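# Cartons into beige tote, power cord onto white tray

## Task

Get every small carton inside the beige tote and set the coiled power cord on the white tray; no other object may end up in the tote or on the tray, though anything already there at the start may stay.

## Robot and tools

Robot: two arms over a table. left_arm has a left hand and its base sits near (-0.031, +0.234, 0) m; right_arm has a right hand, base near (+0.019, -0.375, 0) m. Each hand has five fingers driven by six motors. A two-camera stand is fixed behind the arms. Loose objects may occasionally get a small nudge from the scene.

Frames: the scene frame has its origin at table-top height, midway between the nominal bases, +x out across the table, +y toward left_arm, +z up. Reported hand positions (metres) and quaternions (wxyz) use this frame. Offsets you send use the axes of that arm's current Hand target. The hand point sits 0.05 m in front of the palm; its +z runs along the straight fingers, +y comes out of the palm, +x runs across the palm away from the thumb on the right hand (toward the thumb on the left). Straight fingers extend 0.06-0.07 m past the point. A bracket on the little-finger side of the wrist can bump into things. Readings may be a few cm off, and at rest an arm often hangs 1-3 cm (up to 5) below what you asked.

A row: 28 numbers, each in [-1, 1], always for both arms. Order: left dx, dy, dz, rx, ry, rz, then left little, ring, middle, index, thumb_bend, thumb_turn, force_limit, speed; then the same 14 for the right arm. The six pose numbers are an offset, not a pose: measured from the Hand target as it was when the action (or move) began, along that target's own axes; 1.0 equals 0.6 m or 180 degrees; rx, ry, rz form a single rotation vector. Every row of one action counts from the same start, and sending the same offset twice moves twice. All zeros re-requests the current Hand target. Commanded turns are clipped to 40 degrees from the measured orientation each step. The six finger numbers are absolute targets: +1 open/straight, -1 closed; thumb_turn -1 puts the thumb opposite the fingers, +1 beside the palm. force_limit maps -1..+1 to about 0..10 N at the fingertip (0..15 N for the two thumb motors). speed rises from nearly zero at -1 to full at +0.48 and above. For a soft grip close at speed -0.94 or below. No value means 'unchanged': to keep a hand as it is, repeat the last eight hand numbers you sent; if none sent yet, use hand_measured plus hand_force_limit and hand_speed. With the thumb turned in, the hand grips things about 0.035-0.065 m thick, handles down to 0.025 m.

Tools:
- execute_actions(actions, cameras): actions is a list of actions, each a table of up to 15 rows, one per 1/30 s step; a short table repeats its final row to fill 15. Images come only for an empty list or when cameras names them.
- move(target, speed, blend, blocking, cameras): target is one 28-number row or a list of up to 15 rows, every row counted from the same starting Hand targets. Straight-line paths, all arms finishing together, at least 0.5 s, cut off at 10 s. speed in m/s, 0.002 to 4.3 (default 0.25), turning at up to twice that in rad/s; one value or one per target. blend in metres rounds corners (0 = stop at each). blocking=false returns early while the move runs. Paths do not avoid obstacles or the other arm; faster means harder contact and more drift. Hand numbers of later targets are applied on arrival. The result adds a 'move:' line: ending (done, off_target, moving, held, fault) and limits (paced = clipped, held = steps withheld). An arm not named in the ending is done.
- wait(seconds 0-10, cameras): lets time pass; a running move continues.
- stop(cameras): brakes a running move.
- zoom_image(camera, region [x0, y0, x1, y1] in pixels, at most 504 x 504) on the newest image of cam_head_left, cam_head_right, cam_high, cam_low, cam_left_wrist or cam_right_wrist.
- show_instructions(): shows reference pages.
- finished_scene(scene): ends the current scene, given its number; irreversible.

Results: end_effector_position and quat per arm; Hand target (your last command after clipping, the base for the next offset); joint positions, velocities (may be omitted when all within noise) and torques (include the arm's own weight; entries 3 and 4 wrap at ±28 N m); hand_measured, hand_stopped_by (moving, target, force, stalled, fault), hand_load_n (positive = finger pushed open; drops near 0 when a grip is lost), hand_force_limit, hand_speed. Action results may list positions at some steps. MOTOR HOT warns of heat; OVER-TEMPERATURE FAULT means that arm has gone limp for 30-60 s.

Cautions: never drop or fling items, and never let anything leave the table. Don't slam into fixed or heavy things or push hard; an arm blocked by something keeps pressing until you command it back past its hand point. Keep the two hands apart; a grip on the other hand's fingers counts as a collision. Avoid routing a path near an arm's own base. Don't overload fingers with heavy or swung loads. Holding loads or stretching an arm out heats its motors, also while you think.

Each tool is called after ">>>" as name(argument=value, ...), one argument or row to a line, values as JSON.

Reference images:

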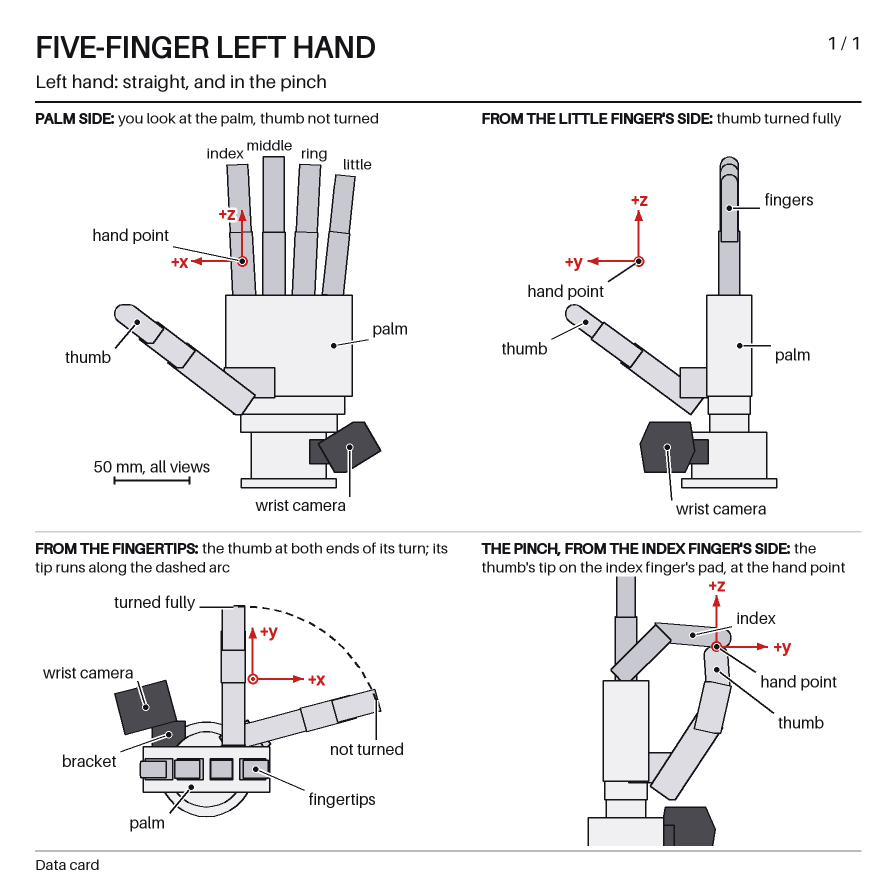

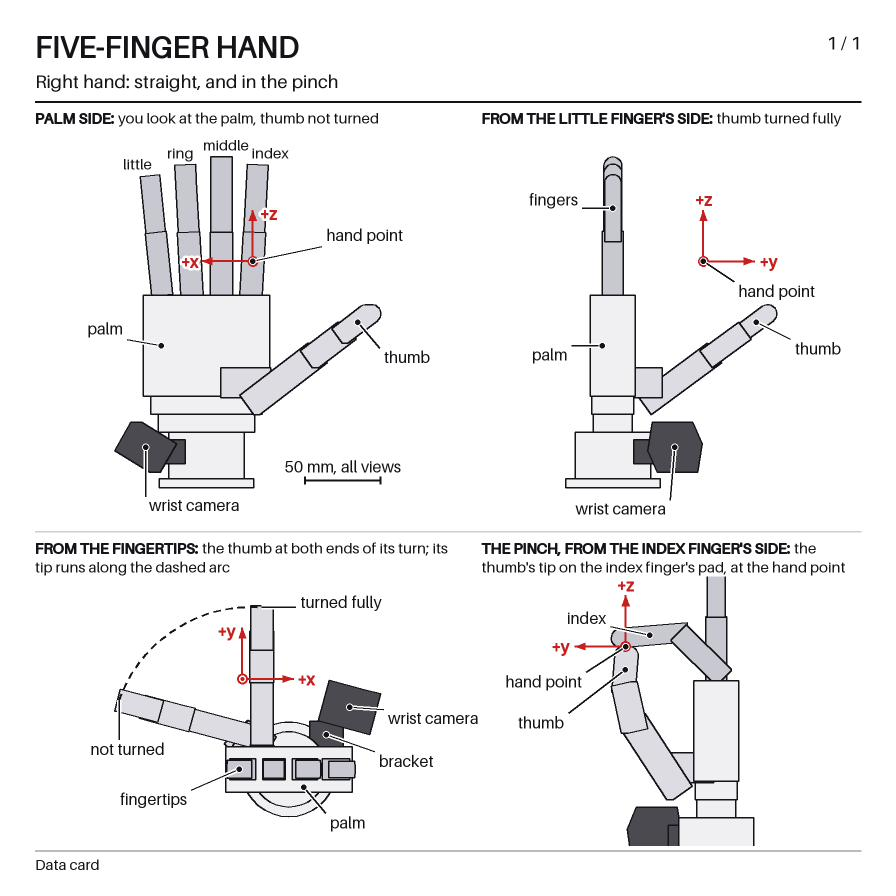

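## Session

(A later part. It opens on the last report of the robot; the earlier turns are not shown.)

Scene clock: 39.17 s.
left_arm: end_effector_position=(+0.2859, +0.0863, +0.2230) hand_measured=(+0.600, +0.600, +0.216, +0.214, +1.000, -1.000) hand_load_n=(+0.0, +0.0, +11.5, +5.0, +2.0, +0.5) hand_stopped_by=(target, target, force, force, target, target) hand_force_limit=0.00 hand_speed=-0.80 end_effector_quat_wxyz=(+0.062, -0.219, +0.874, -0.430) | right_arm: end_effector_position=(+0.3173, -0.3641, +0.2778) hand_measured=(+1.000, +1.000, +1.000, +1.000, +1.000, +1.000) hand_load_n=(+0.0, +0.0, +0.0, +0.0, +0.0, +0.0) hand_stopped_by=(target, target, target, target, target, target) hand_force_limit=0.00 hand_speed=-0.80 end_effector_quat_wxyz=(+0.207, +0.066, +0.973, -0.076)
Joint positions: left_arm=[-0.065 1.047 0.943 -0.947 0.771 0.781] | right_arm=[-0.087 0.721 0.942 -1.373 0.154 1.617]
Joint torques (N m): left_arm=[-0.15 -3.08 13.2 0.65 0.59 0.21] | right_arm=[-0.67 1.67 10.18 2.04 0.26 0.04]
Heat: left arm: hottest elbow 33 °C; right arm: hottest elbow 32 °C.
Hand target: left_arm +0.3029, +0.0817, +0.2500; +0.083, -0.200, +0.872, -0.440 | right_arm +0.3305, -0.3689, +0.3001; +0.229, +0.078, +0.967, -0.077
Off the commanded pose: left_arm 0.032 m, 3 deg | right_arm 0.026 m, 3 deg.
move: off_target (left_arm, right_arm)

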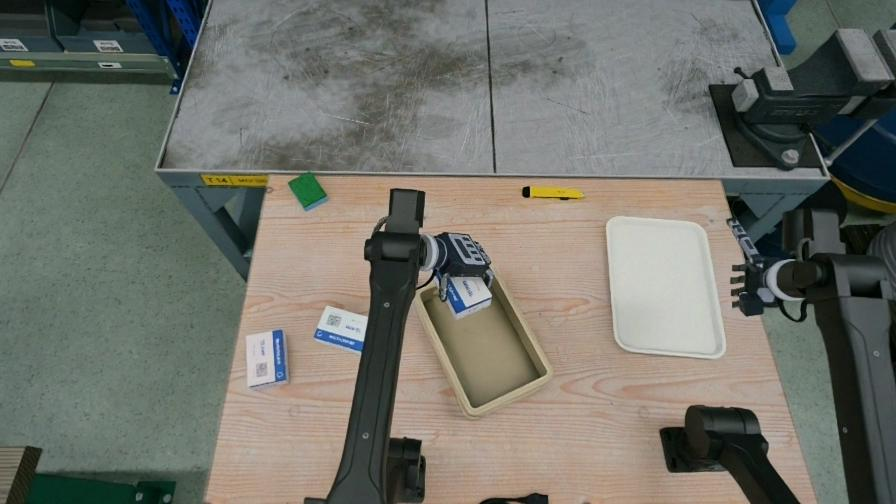

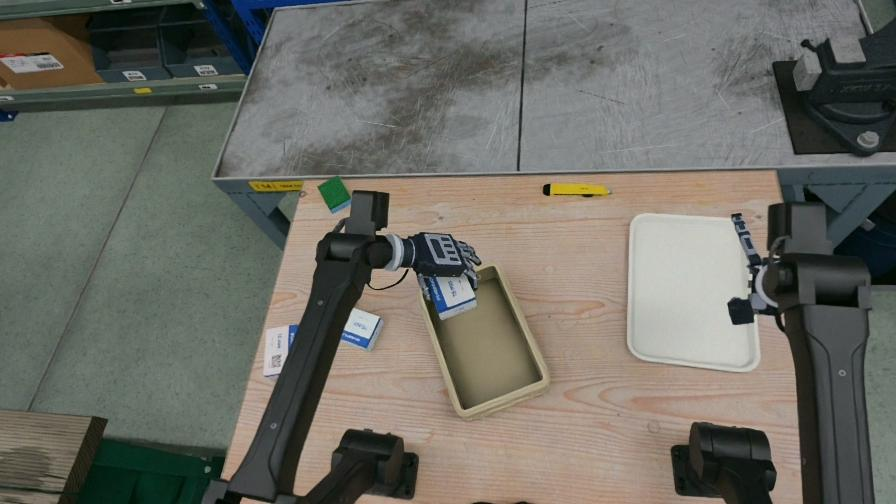

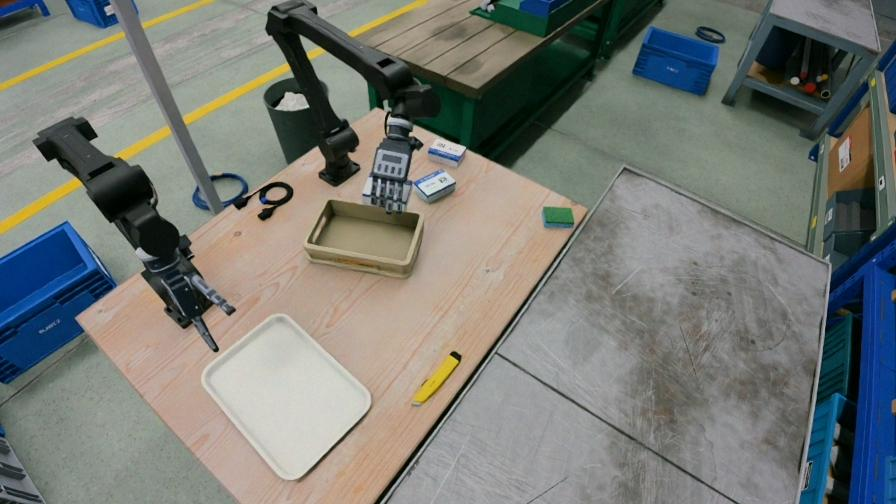

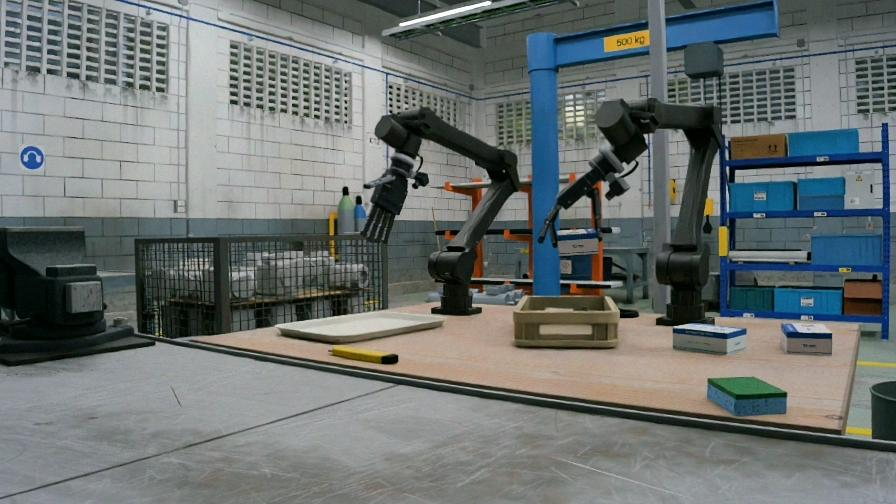

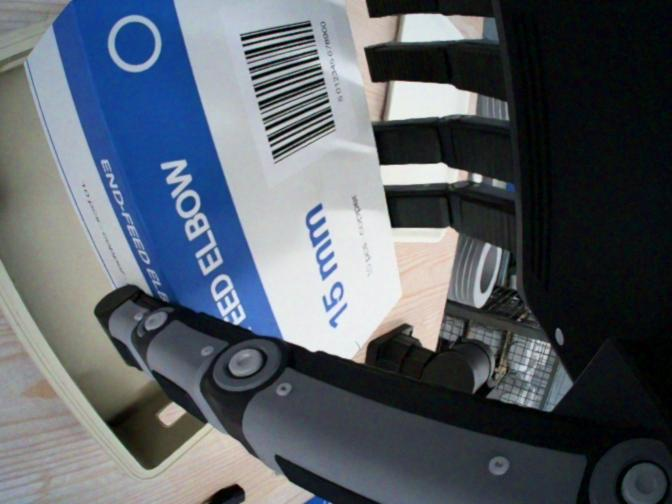

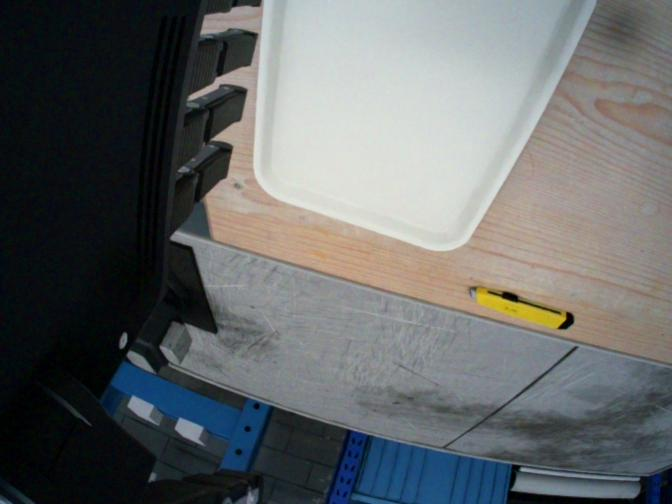

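>>> move(
  target=[0.0608,0.0773,0.0668,0,0,0, 0.6,0.6,-0.3,-0.3,1,-1,0.0,-0.8, 0,0,0,0,0,0, 1,1,1,1,1,1,0,-0.8],
  speed=0.12,
  cameras=["all"],
)

>>> zoom_image(
  camera="cam_head_left",
  region=[380, 220, 580, 430],
)

>>> zoom_image(
  camera="cam_head_right",
  region=[380, 220, 580, 430],
)

>>> zoom_image(
  camera="cam_high",
  region=[290, 110, 450, 290],
)

>>> zoom_image(
  camera="cam_low",
  region=[500, 200, 660, 360],
)

Scene clock: 42.37 s.
left_arm: end_effector_position=(+0.2695, +0.0654, +0.1828) hand_measured=(+0.600, +0.600, +0.216, +0.214, +1.000, -1.000) hand_load_n=(+0.0, +0.0, +11.5, +5.5, +2.0, +1.0) hand_stopped_by=(target, target, force, force, target, target) hand_force_limit=0.00 hand_speed=-0.80 end_effector_quat_wxyz=(+0.073, -0.206, +0.875, -0.432) | right_arm: end_effector_position=(+0.3173, -0.3641, +0.2778) hand_measured=(+1.000, +1.000, +1.000, +1.000, +1.000, +1.000) hand_load_n=(+0.0, +0.0, +0.0, +0.0, +0.0, +0.0) hand_stopped_by=(target, target, target, target, target, target) hand_force_limit=0.00 hand_speed=-0.80 end_effector_quat_wxyz=(+0.207, +0.066, +0.973, -0.076)
Joint positions: left_arm=[-0.144 1.001 0.799 -0.771 0.731 0.711] | right_arm=[-0.087 0.721 0.942 -1.373 0.154 1.617]
Joint torques (N m): left_arm=[-0.21 -4.48 8.21 1.51 0.39 0] | right_arm=[-0.97 1.44 10.3 1.94 0.23 0.03]
Heat: left arm: hottest elbow 33 °C; right arm: hottest elbow 32 °C.
Hand target: left_arm +0.2698, +0.0617, +0.1900; +0.083, -0.200, +0.872, -0.439 | right_arm +0.3305, -0.3689, +0.3001; +0.229, +0.078, +0.967, -0.077
Off the commanded pose: left_arm 0.008 m, 2 deg | right_arm 0.026 m, 3 deg.
move: off_target (right_arm)

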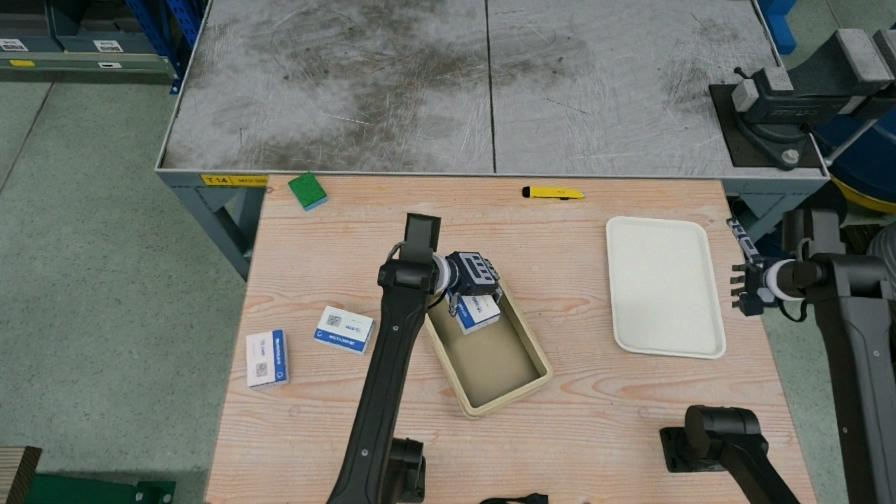

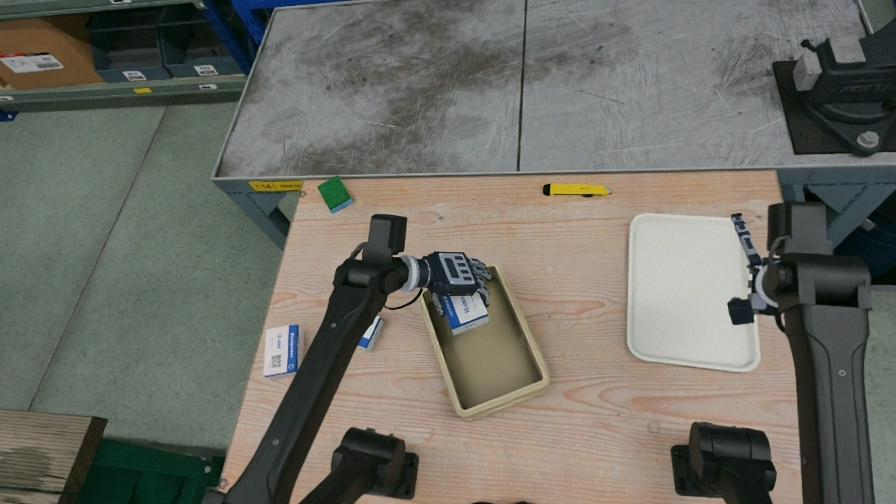

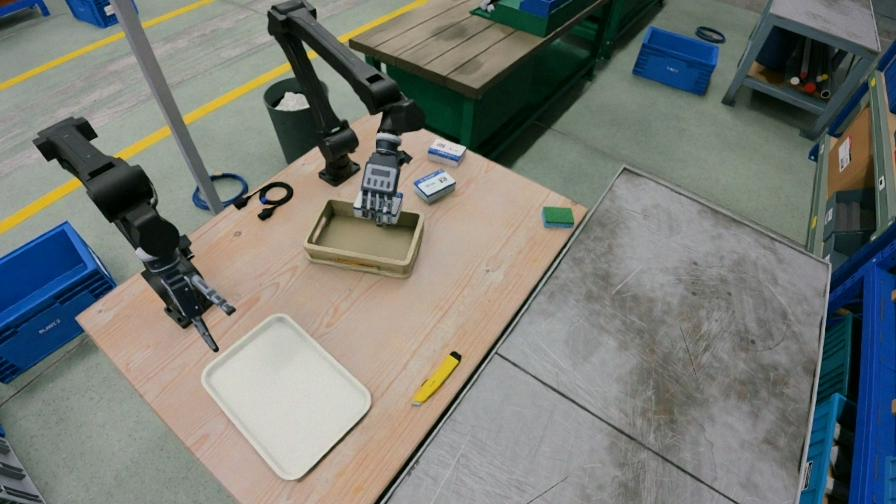

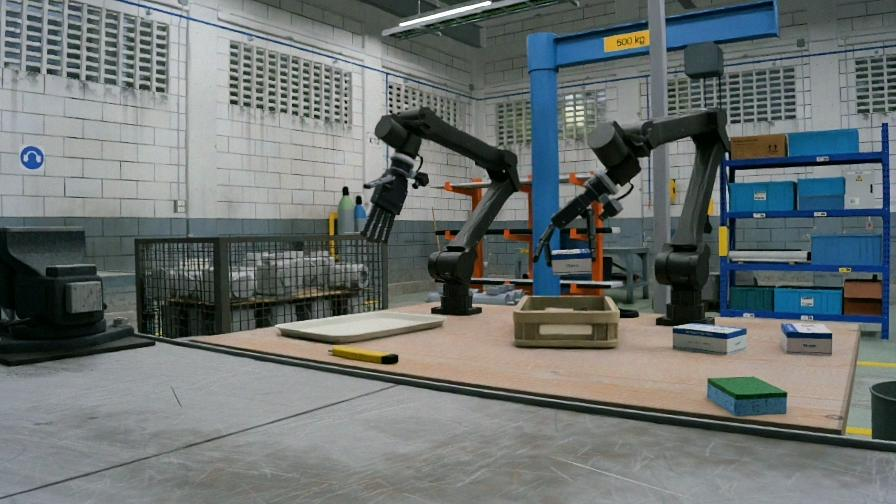

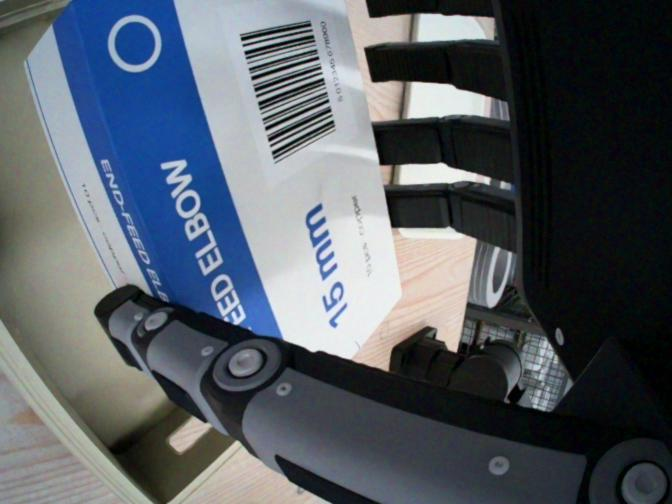

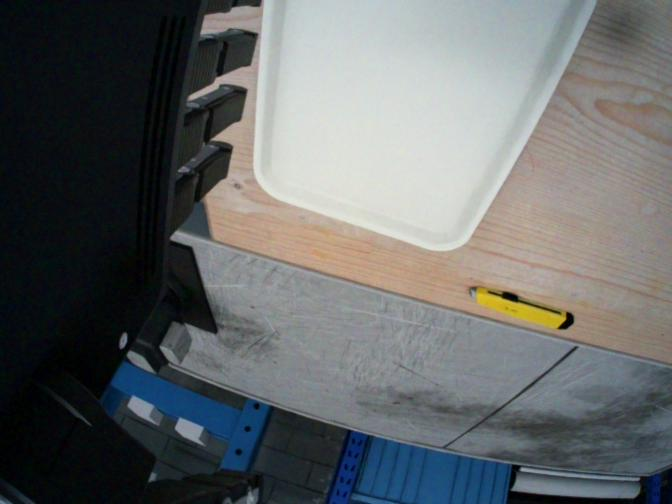

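Scaled by 2.400 from the camera's 896x504 image, which has a finer 1280x720 frame.

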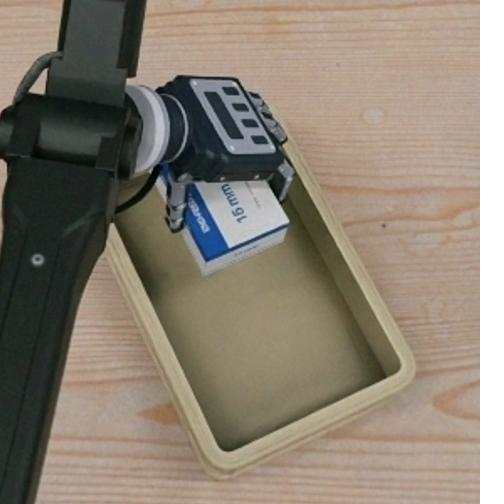

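Scaled by 2.400 from the camera's 896x504 image, which has a finer 1280x720 frame.

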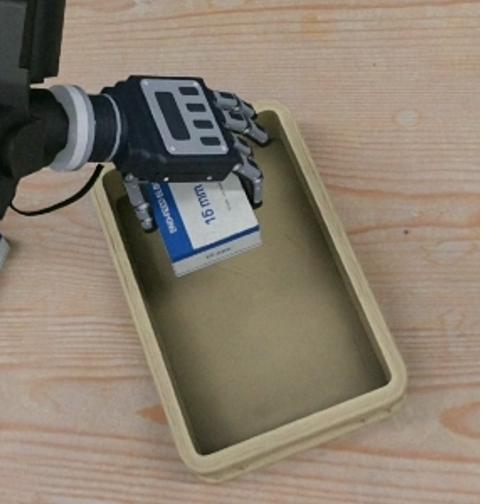

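Scaled by 2.800 from the camera's 896x504 image, which has a finer 1280x720 frame.

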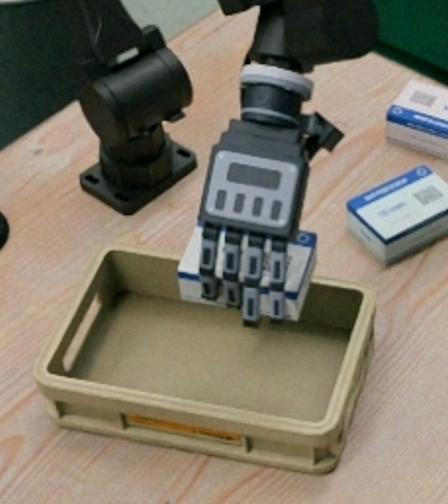

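Scaled by 3.150 from the camera's 896x504 image, which has a finer 1280x720 frame.

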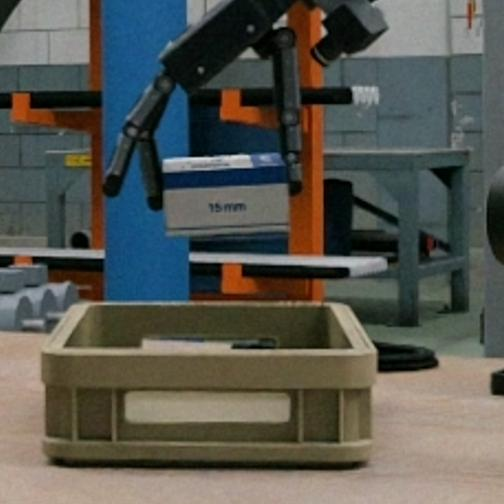

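>>> move(
  target=[0.0203,0.0905,0.0472,0,0,0, 0.6,0.6,-0.3,-0.3,1,-1,0.0,-0.8, 0,0,0,0,0,0, 1,1,1,1,1,1,0,-0.8],
  speed=0.1,
  cameras=["all"],
)

>>> zoom_image(
  camera="cam_head_left",
  region=[380, 220, 580, 430],
)

>>> zoom_image(
  camera="cam_head_right",
  region=[380, 220, 580, 430],
)

>>> zoom_image(
  camera="cam_high",
  region=[290, 110, 450, 290],
)

>>> zoom_image(
  camera="cam_low",
  region=[500, 200, 660, 360],
)

Scene clock: 44.13 s.
left_arm: end_effector_position=(+0.2511, +0.0684, +0.1232) hand_measured=(+0.600, +0.600, +0.216, +0.214, +1.000, -1.000) hand_load_n=(+0.0, +0.5, +11.0, +5.0, +2.0, +1.0) hand_stopped_by=(target, target, force, force, target, target) hand_force_limit=0.00 hand_speed=-0.80 end_effector_quat_wxyz=(+0.073, -0.206, +0.875, -0.432) | right_arm: end_effector_position=(+0.3173, -0.3641, +0.2778) hand_measured=(+1.000, +1.000, +1.000, +1.000, +1.000, +1.000) hand_load_n=(+0.0, +0.0, +0.0, +0.0, +0.0, +0.0) hand_stopped_by=(target, target, target, target, target, target) hand_force_limit=0.00 hand_speed=-0.80 end_effector_quat_wxyz=(+0.207, +0.066, +0.973, -0.076)
Joint positions: left_arm=[-0.144 0.997 0.634 -0.61 0.731 0.711] | right_arm=[-0.087 0.721 0.942 -1.373 0.154 1.617]
Joint torques (N m): left_arm=[-0.21 -3.9 7.91 1.48 0.39 0.02] | right_arm=[-0.56 1.79 10.43 2.14 0.21 0.08]
Heat: left arm: hottest elbow 33 °C; right arm: hottest elbow 32 °C.
Hand target: left_arm +0.2528, +0.0648, +0.1299; +0.083, -0.200, +0.872, -0.439 | right_arm +0.3305, -0.3689, +0.3001; +0.229, +0.078, +0.967, -0.077
Off the commanded pose: left_arm 0.008 m, 2 deg | right_arm 0.026 m, 3 deg.
move: off_target (right_arm)

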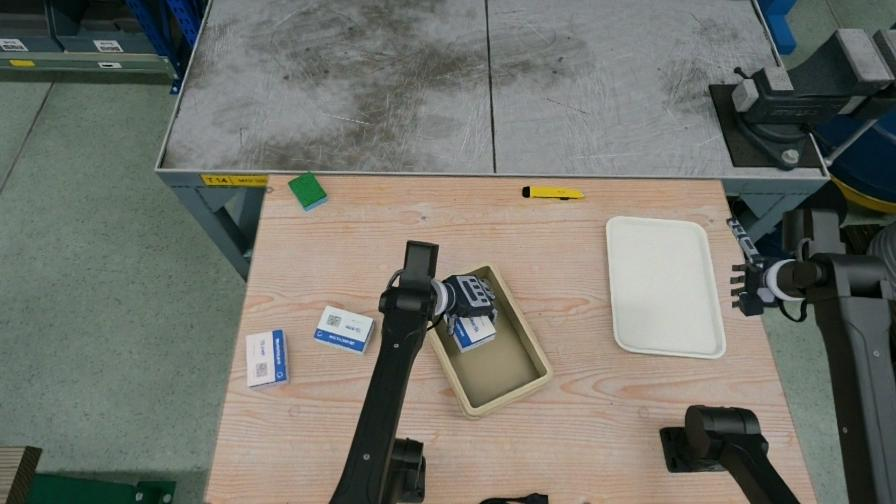

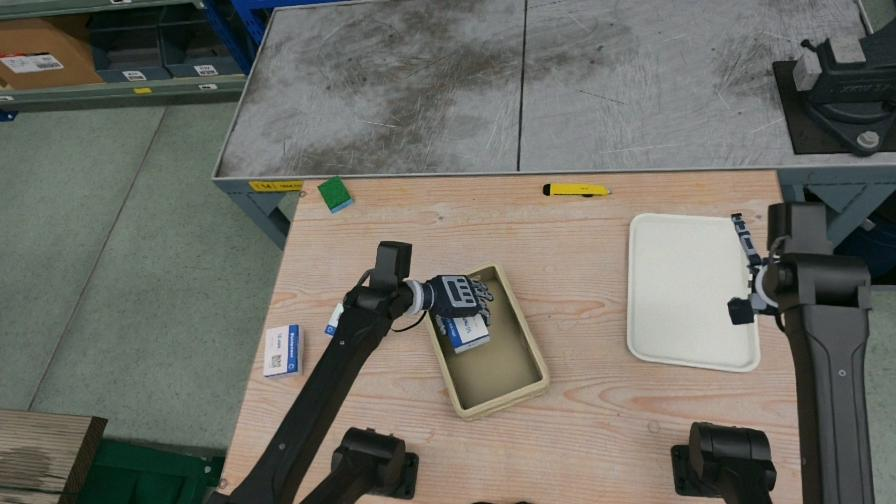

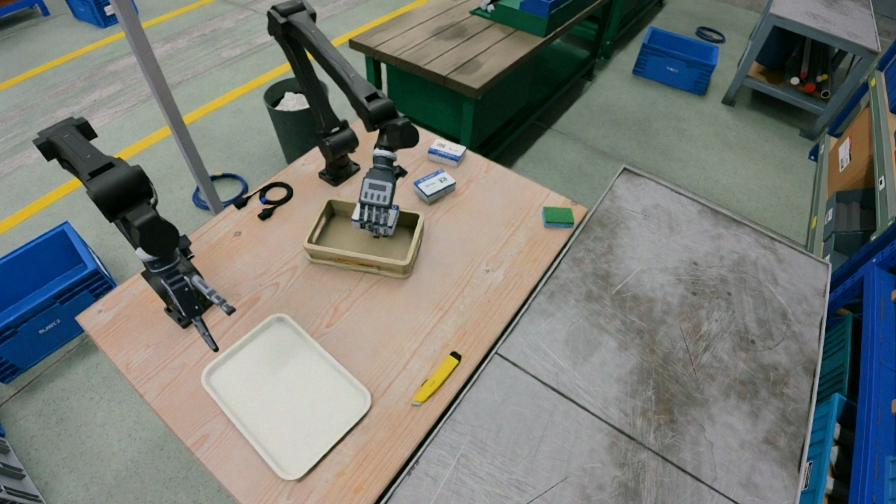

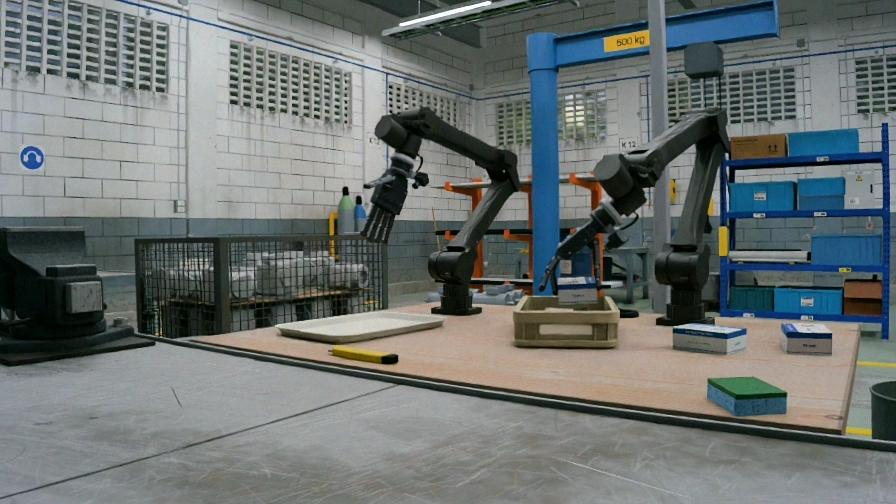

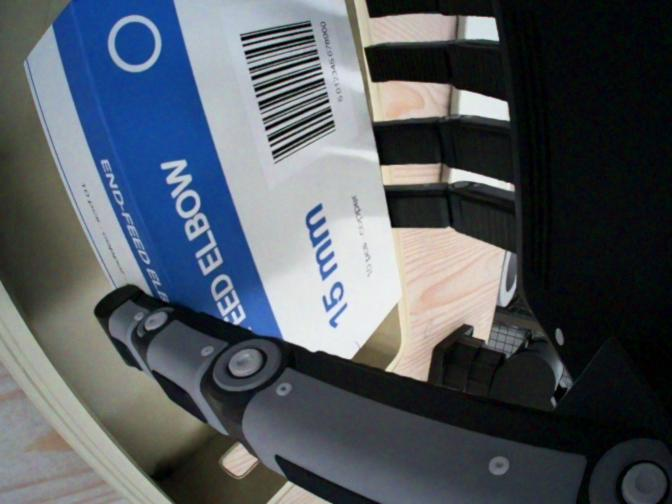

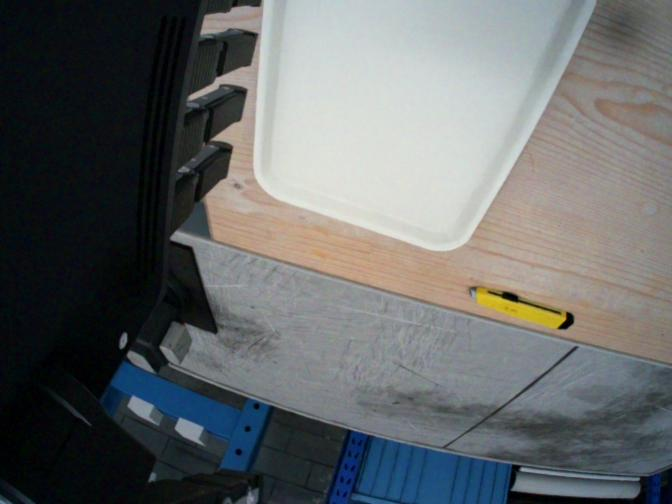

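Scaled by 2.400 from the camera's 896x504 image, which has a finer 1280x720 frame.

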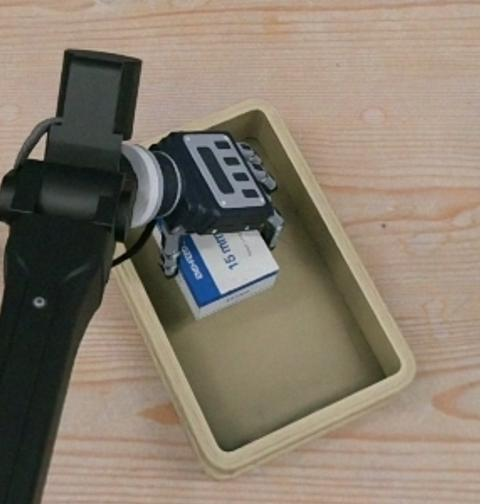

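Scaled by 2.400 from the camera's 896x504 image, which has a finer 1280x720 frame.

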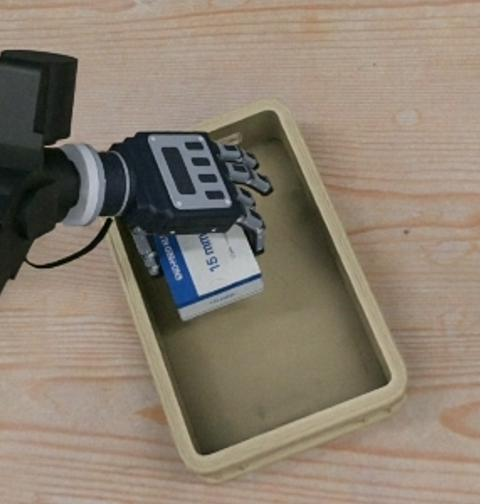

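Scaled by 2.800 from the camera's 896x504 image, which has a finer 1280x720 frame.

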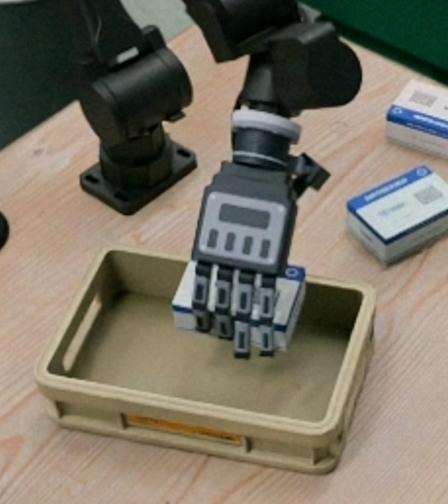

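Scaled by 3.150 from the camera's 896x504 image, which has a finer 1280x720 frame.

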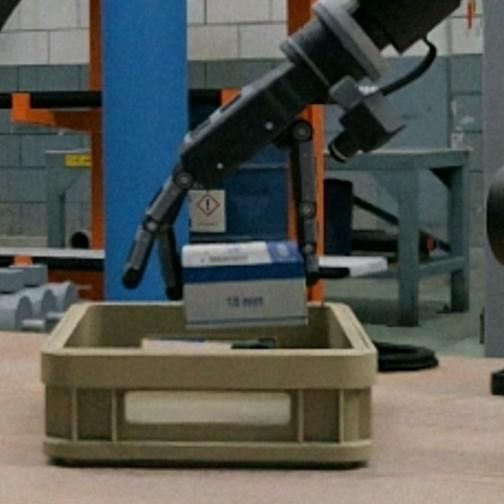

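>>> move(
  target=[-0.0031,0.08,0.06,0,0,0, 0.6,0.6,-0.3,-0.3,1,-1,0.0,-0.8, 0,0,0,0,0,0, 1,1,1,1,1,1,0,-0.8],
  speed=0.08,
  cameras=["all"],
)

>>> zoom_image(
  camera="cam_head_left",
  region=[380, 220, 580, 430],
)

>>> zoom_image(
  camera="cam_low",
  region=[500, 200, 660, 360],
)

Scene clock: 45.97 s.
left_arm: end_effector_position=(+0.2515, +0.0683, +0.0705) hand_measured=(+0.600, +0.600, +0.216, +0.214, +1.000, -1.000) hand_load_n=(+0.0, +0.0, +11.5, +5.5, +2.0, +0.5) hand_stopped_by=(target, target, force, force, target, target) hand_force_limit=0.00 hand_speed=-0.80 end_effector_quat_wxyz=(+0.084, -0.201, +0.873, -0.437) | right_arm: end_effector_position=(+0.3173, -0.3641, +0.2778) hand_measured=(+1.000, +1.000, +1.000, +1.000, +1.000, +1.000) hand_load_n=(+0.0, +0.0, +0.0, +0.0, +0.0, +0.0) hand_stopped_by=(target, target, target, target, target, target) hand_force_limit=0.00 hand_speed=-0.80 end_effector_quat_wxyz=(+0.207, +0.066, +0.973, -0.076)
Joint positions: left_arm=[-0.144 1.07 0.518 -0.395 0.731 0.711] | right_arm=[-0.087 0.721 0.942 -1.373 0.154 1.617]
Joint torques (N m): left_arm=[-0.21 -2.32 7.31 1.57 0.39 0.01] | right_arm=[-0.91 1.85 10.25 2.09 0.23 0.02]
Heat: left arm: hottest elbow 33 °C; right arm: hottest elbow 33 °C.
Hand target: left_arm +0.2528, +0.0647, +0.0699; +0.083, -0.200, +0.872, -0.440 | right_arm +0.3305, -0.3689, +0.3001; +0.229, +0.078, +0.967, -0.077
Off the commanded pose: left_arm 0.004 m, 0 deg | right_arm 0.026 m, 3 deg.
move: off_target (right_arm)

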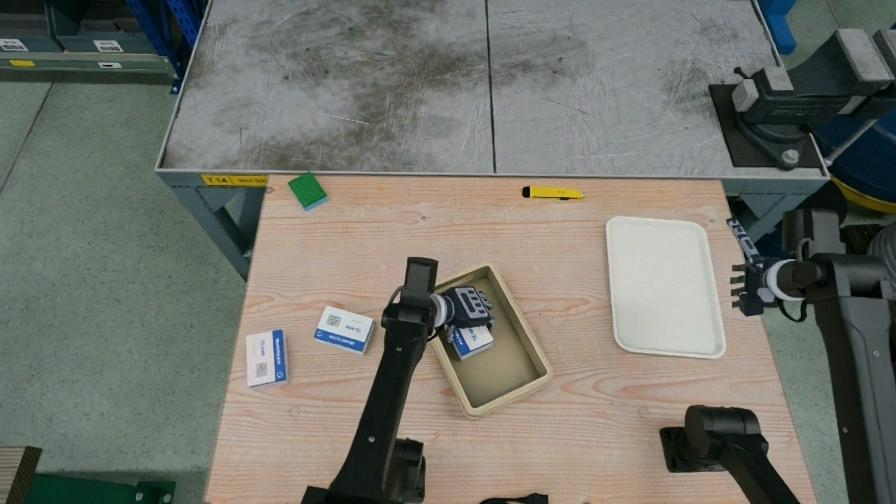

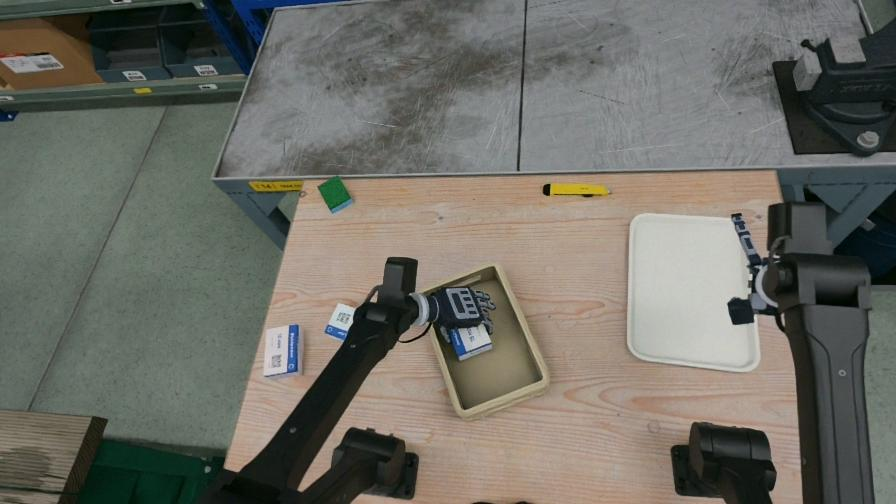

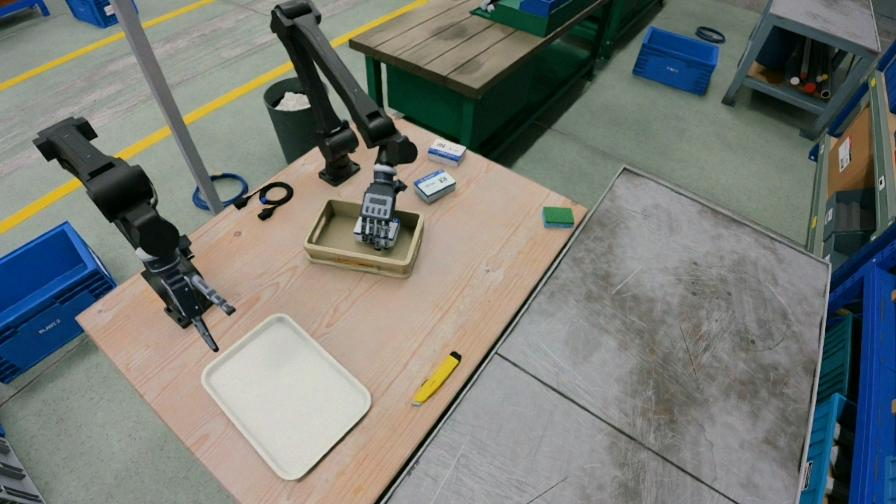

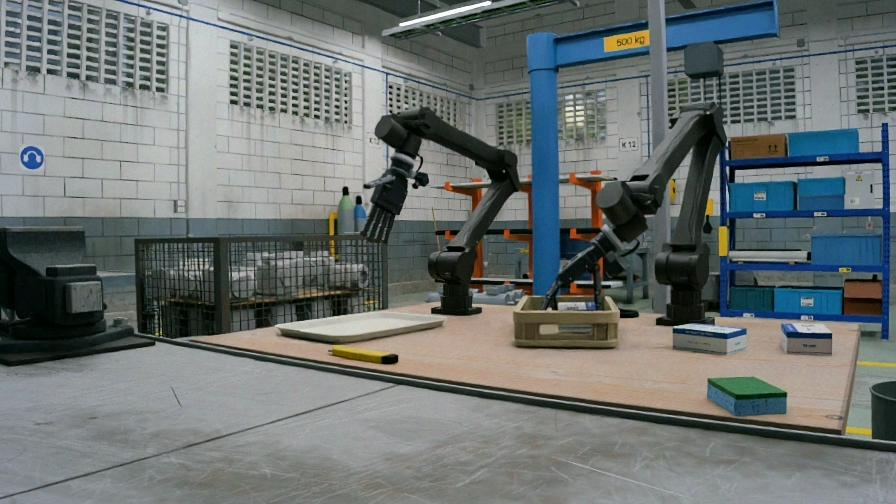

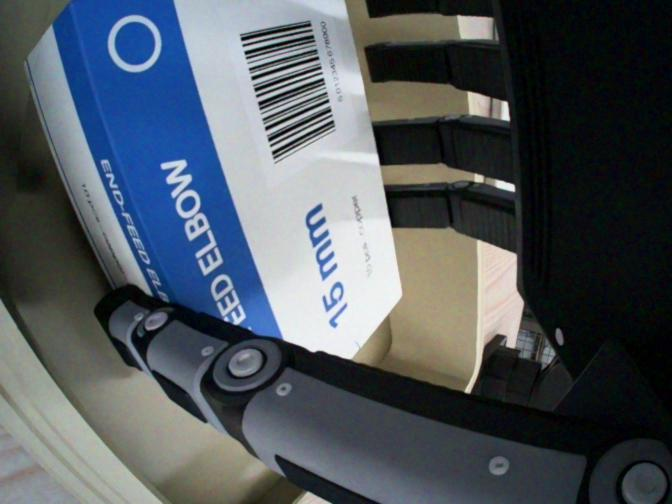

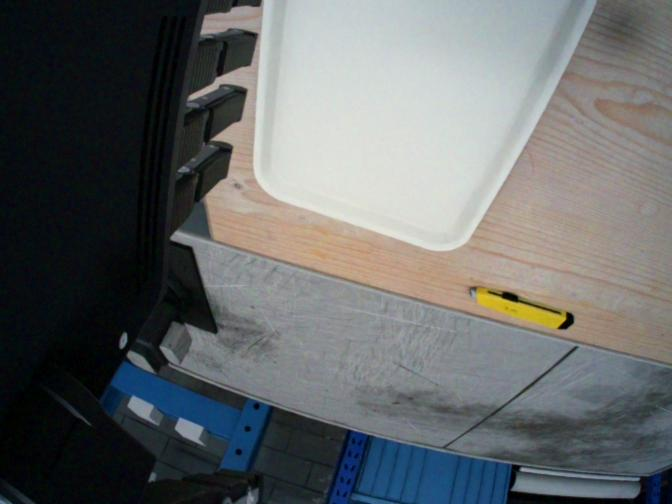

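Scaled by 2.400 from the camera's 896x504 image, which has a finer 1280x720 frame.

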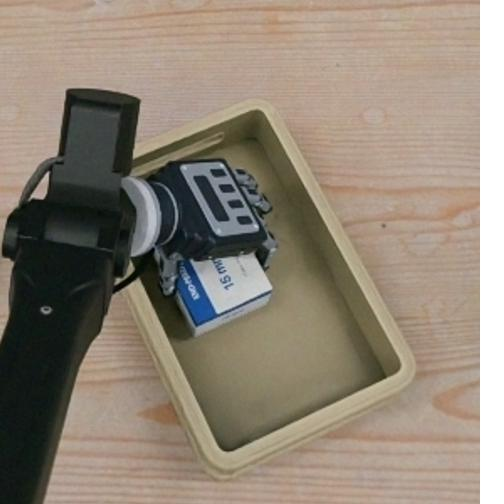

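Scaled by 3.150 from the camera's 896x504 image, which has a finer 1280x720 frame.

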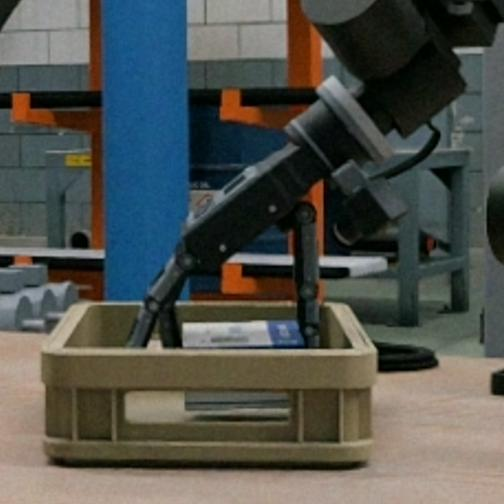

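>>> move(
  target=[-0.0008,0.0213,0.016,0,0,0, 0.6,0.6,-0.3,-0.3,1,-1,0.0,-0.8, 0,0,0,0,0,0, 1,1,1,1,1,1,0,-0.8],
  speed=0.05,
  cameras=["cam_low","cam_head_left"],
)

>>> zoom_image(
  camera="cam_low",
  region=[500, 270, 620, 360],
)

Scene clock: 47.20 s.
left_arm: end_effector_position=(+0.2520, +0.0683, +0.0550) hand_measured=(+0.600, +0.600, +0.216, +0.214, +1.000, -1.000) hand_load_n=(+0.0, +0.0, +11.5, +5.0, +2.0, +1.0) hand_stopped_by=(target, target, force, force, target, target) hand_force_limit=0.00 hand_speed=-0.80 end_effector_quat_wxyz=(+0.084, -0.201, +0.873, -0.437) | right_arm: end_effector_position=(+0.3173, -0.3641, +0.2778) hand_measured=(+1.000, +1.000, +1.000, +1.000, +1.000, +1.000) hand_load_n=(+0.0, +0.0, +0.0, +0.0, +0.0, +0.0) hand_stopped_by=(target, target, target, target, target, target) hand_force_limit=0.00 hand_speed=-0.80 end_effector_quat_wxyz=(+0.207, +0.066, +0.973, -0.076)
Joint positions: left_arm=[-0.144 1.107 0.492 -0.332 0.731 0.711] | right_arm=[-0.087 0.721 0.942 -1.373 0.154 1.617]
Joint torques (N m): left_arm=[-0.21 -2.37 6.99 1.52 0.39 0.02] | right_arm=[-0.67 1.61 10.14 2.13 0.25 0.02]
Heat: left arm: hottest elbow 33 °C; right arm: hottest elbow 33 °C.
Hand target: left_arm +0.2527, +0.0647, +0.0539; +0.083, -0.200, +0.872, -0.440 | right_arm +0.3305, -0.3689, +0.3001; +0.229, +0.078, +0.967, -0.077
Off the commanded pose: left_arm 0.004 m, 0 deg | right_arm 0.026 m, 3 deg.
move: off_target (right_arm)
Images, in order (width x height): cam_head_left 896x504, cam_low 896x504.

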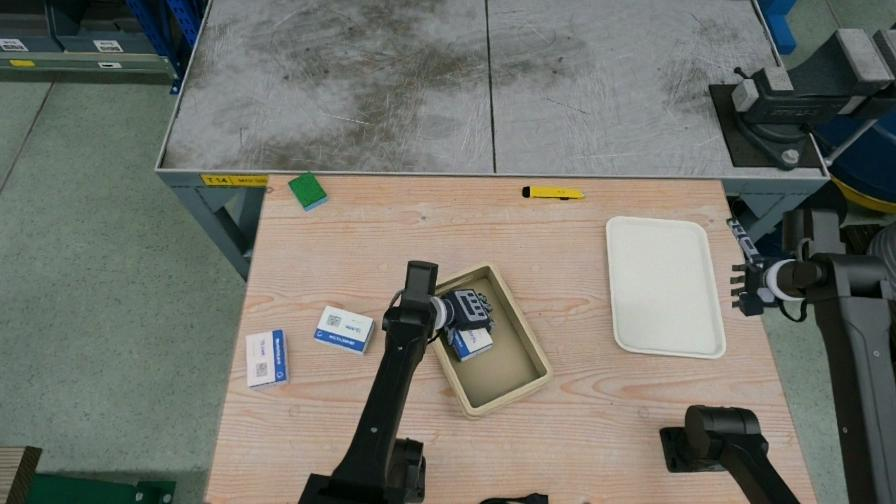

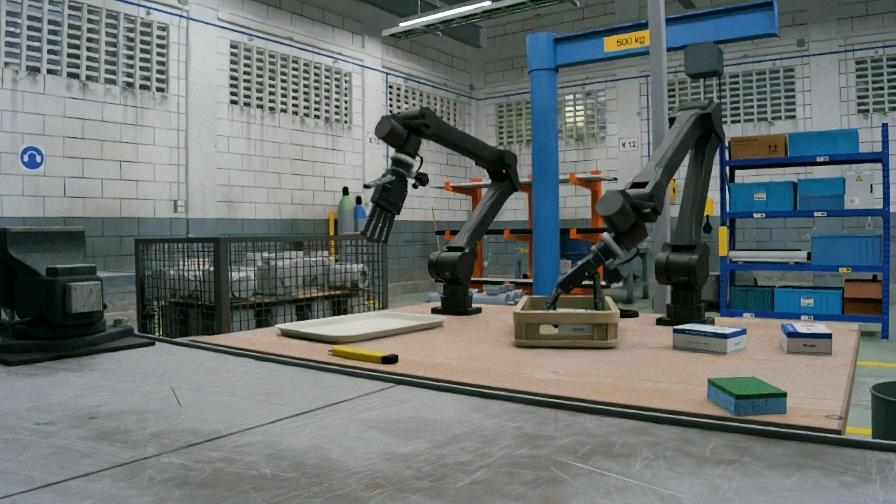

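Scaled by 4.200 from the camera's 896x504 image, which has a finer 1280x720 frame.

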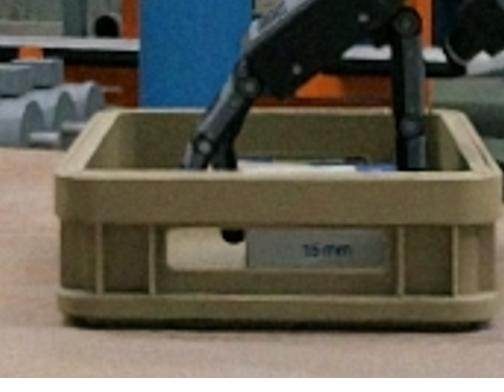

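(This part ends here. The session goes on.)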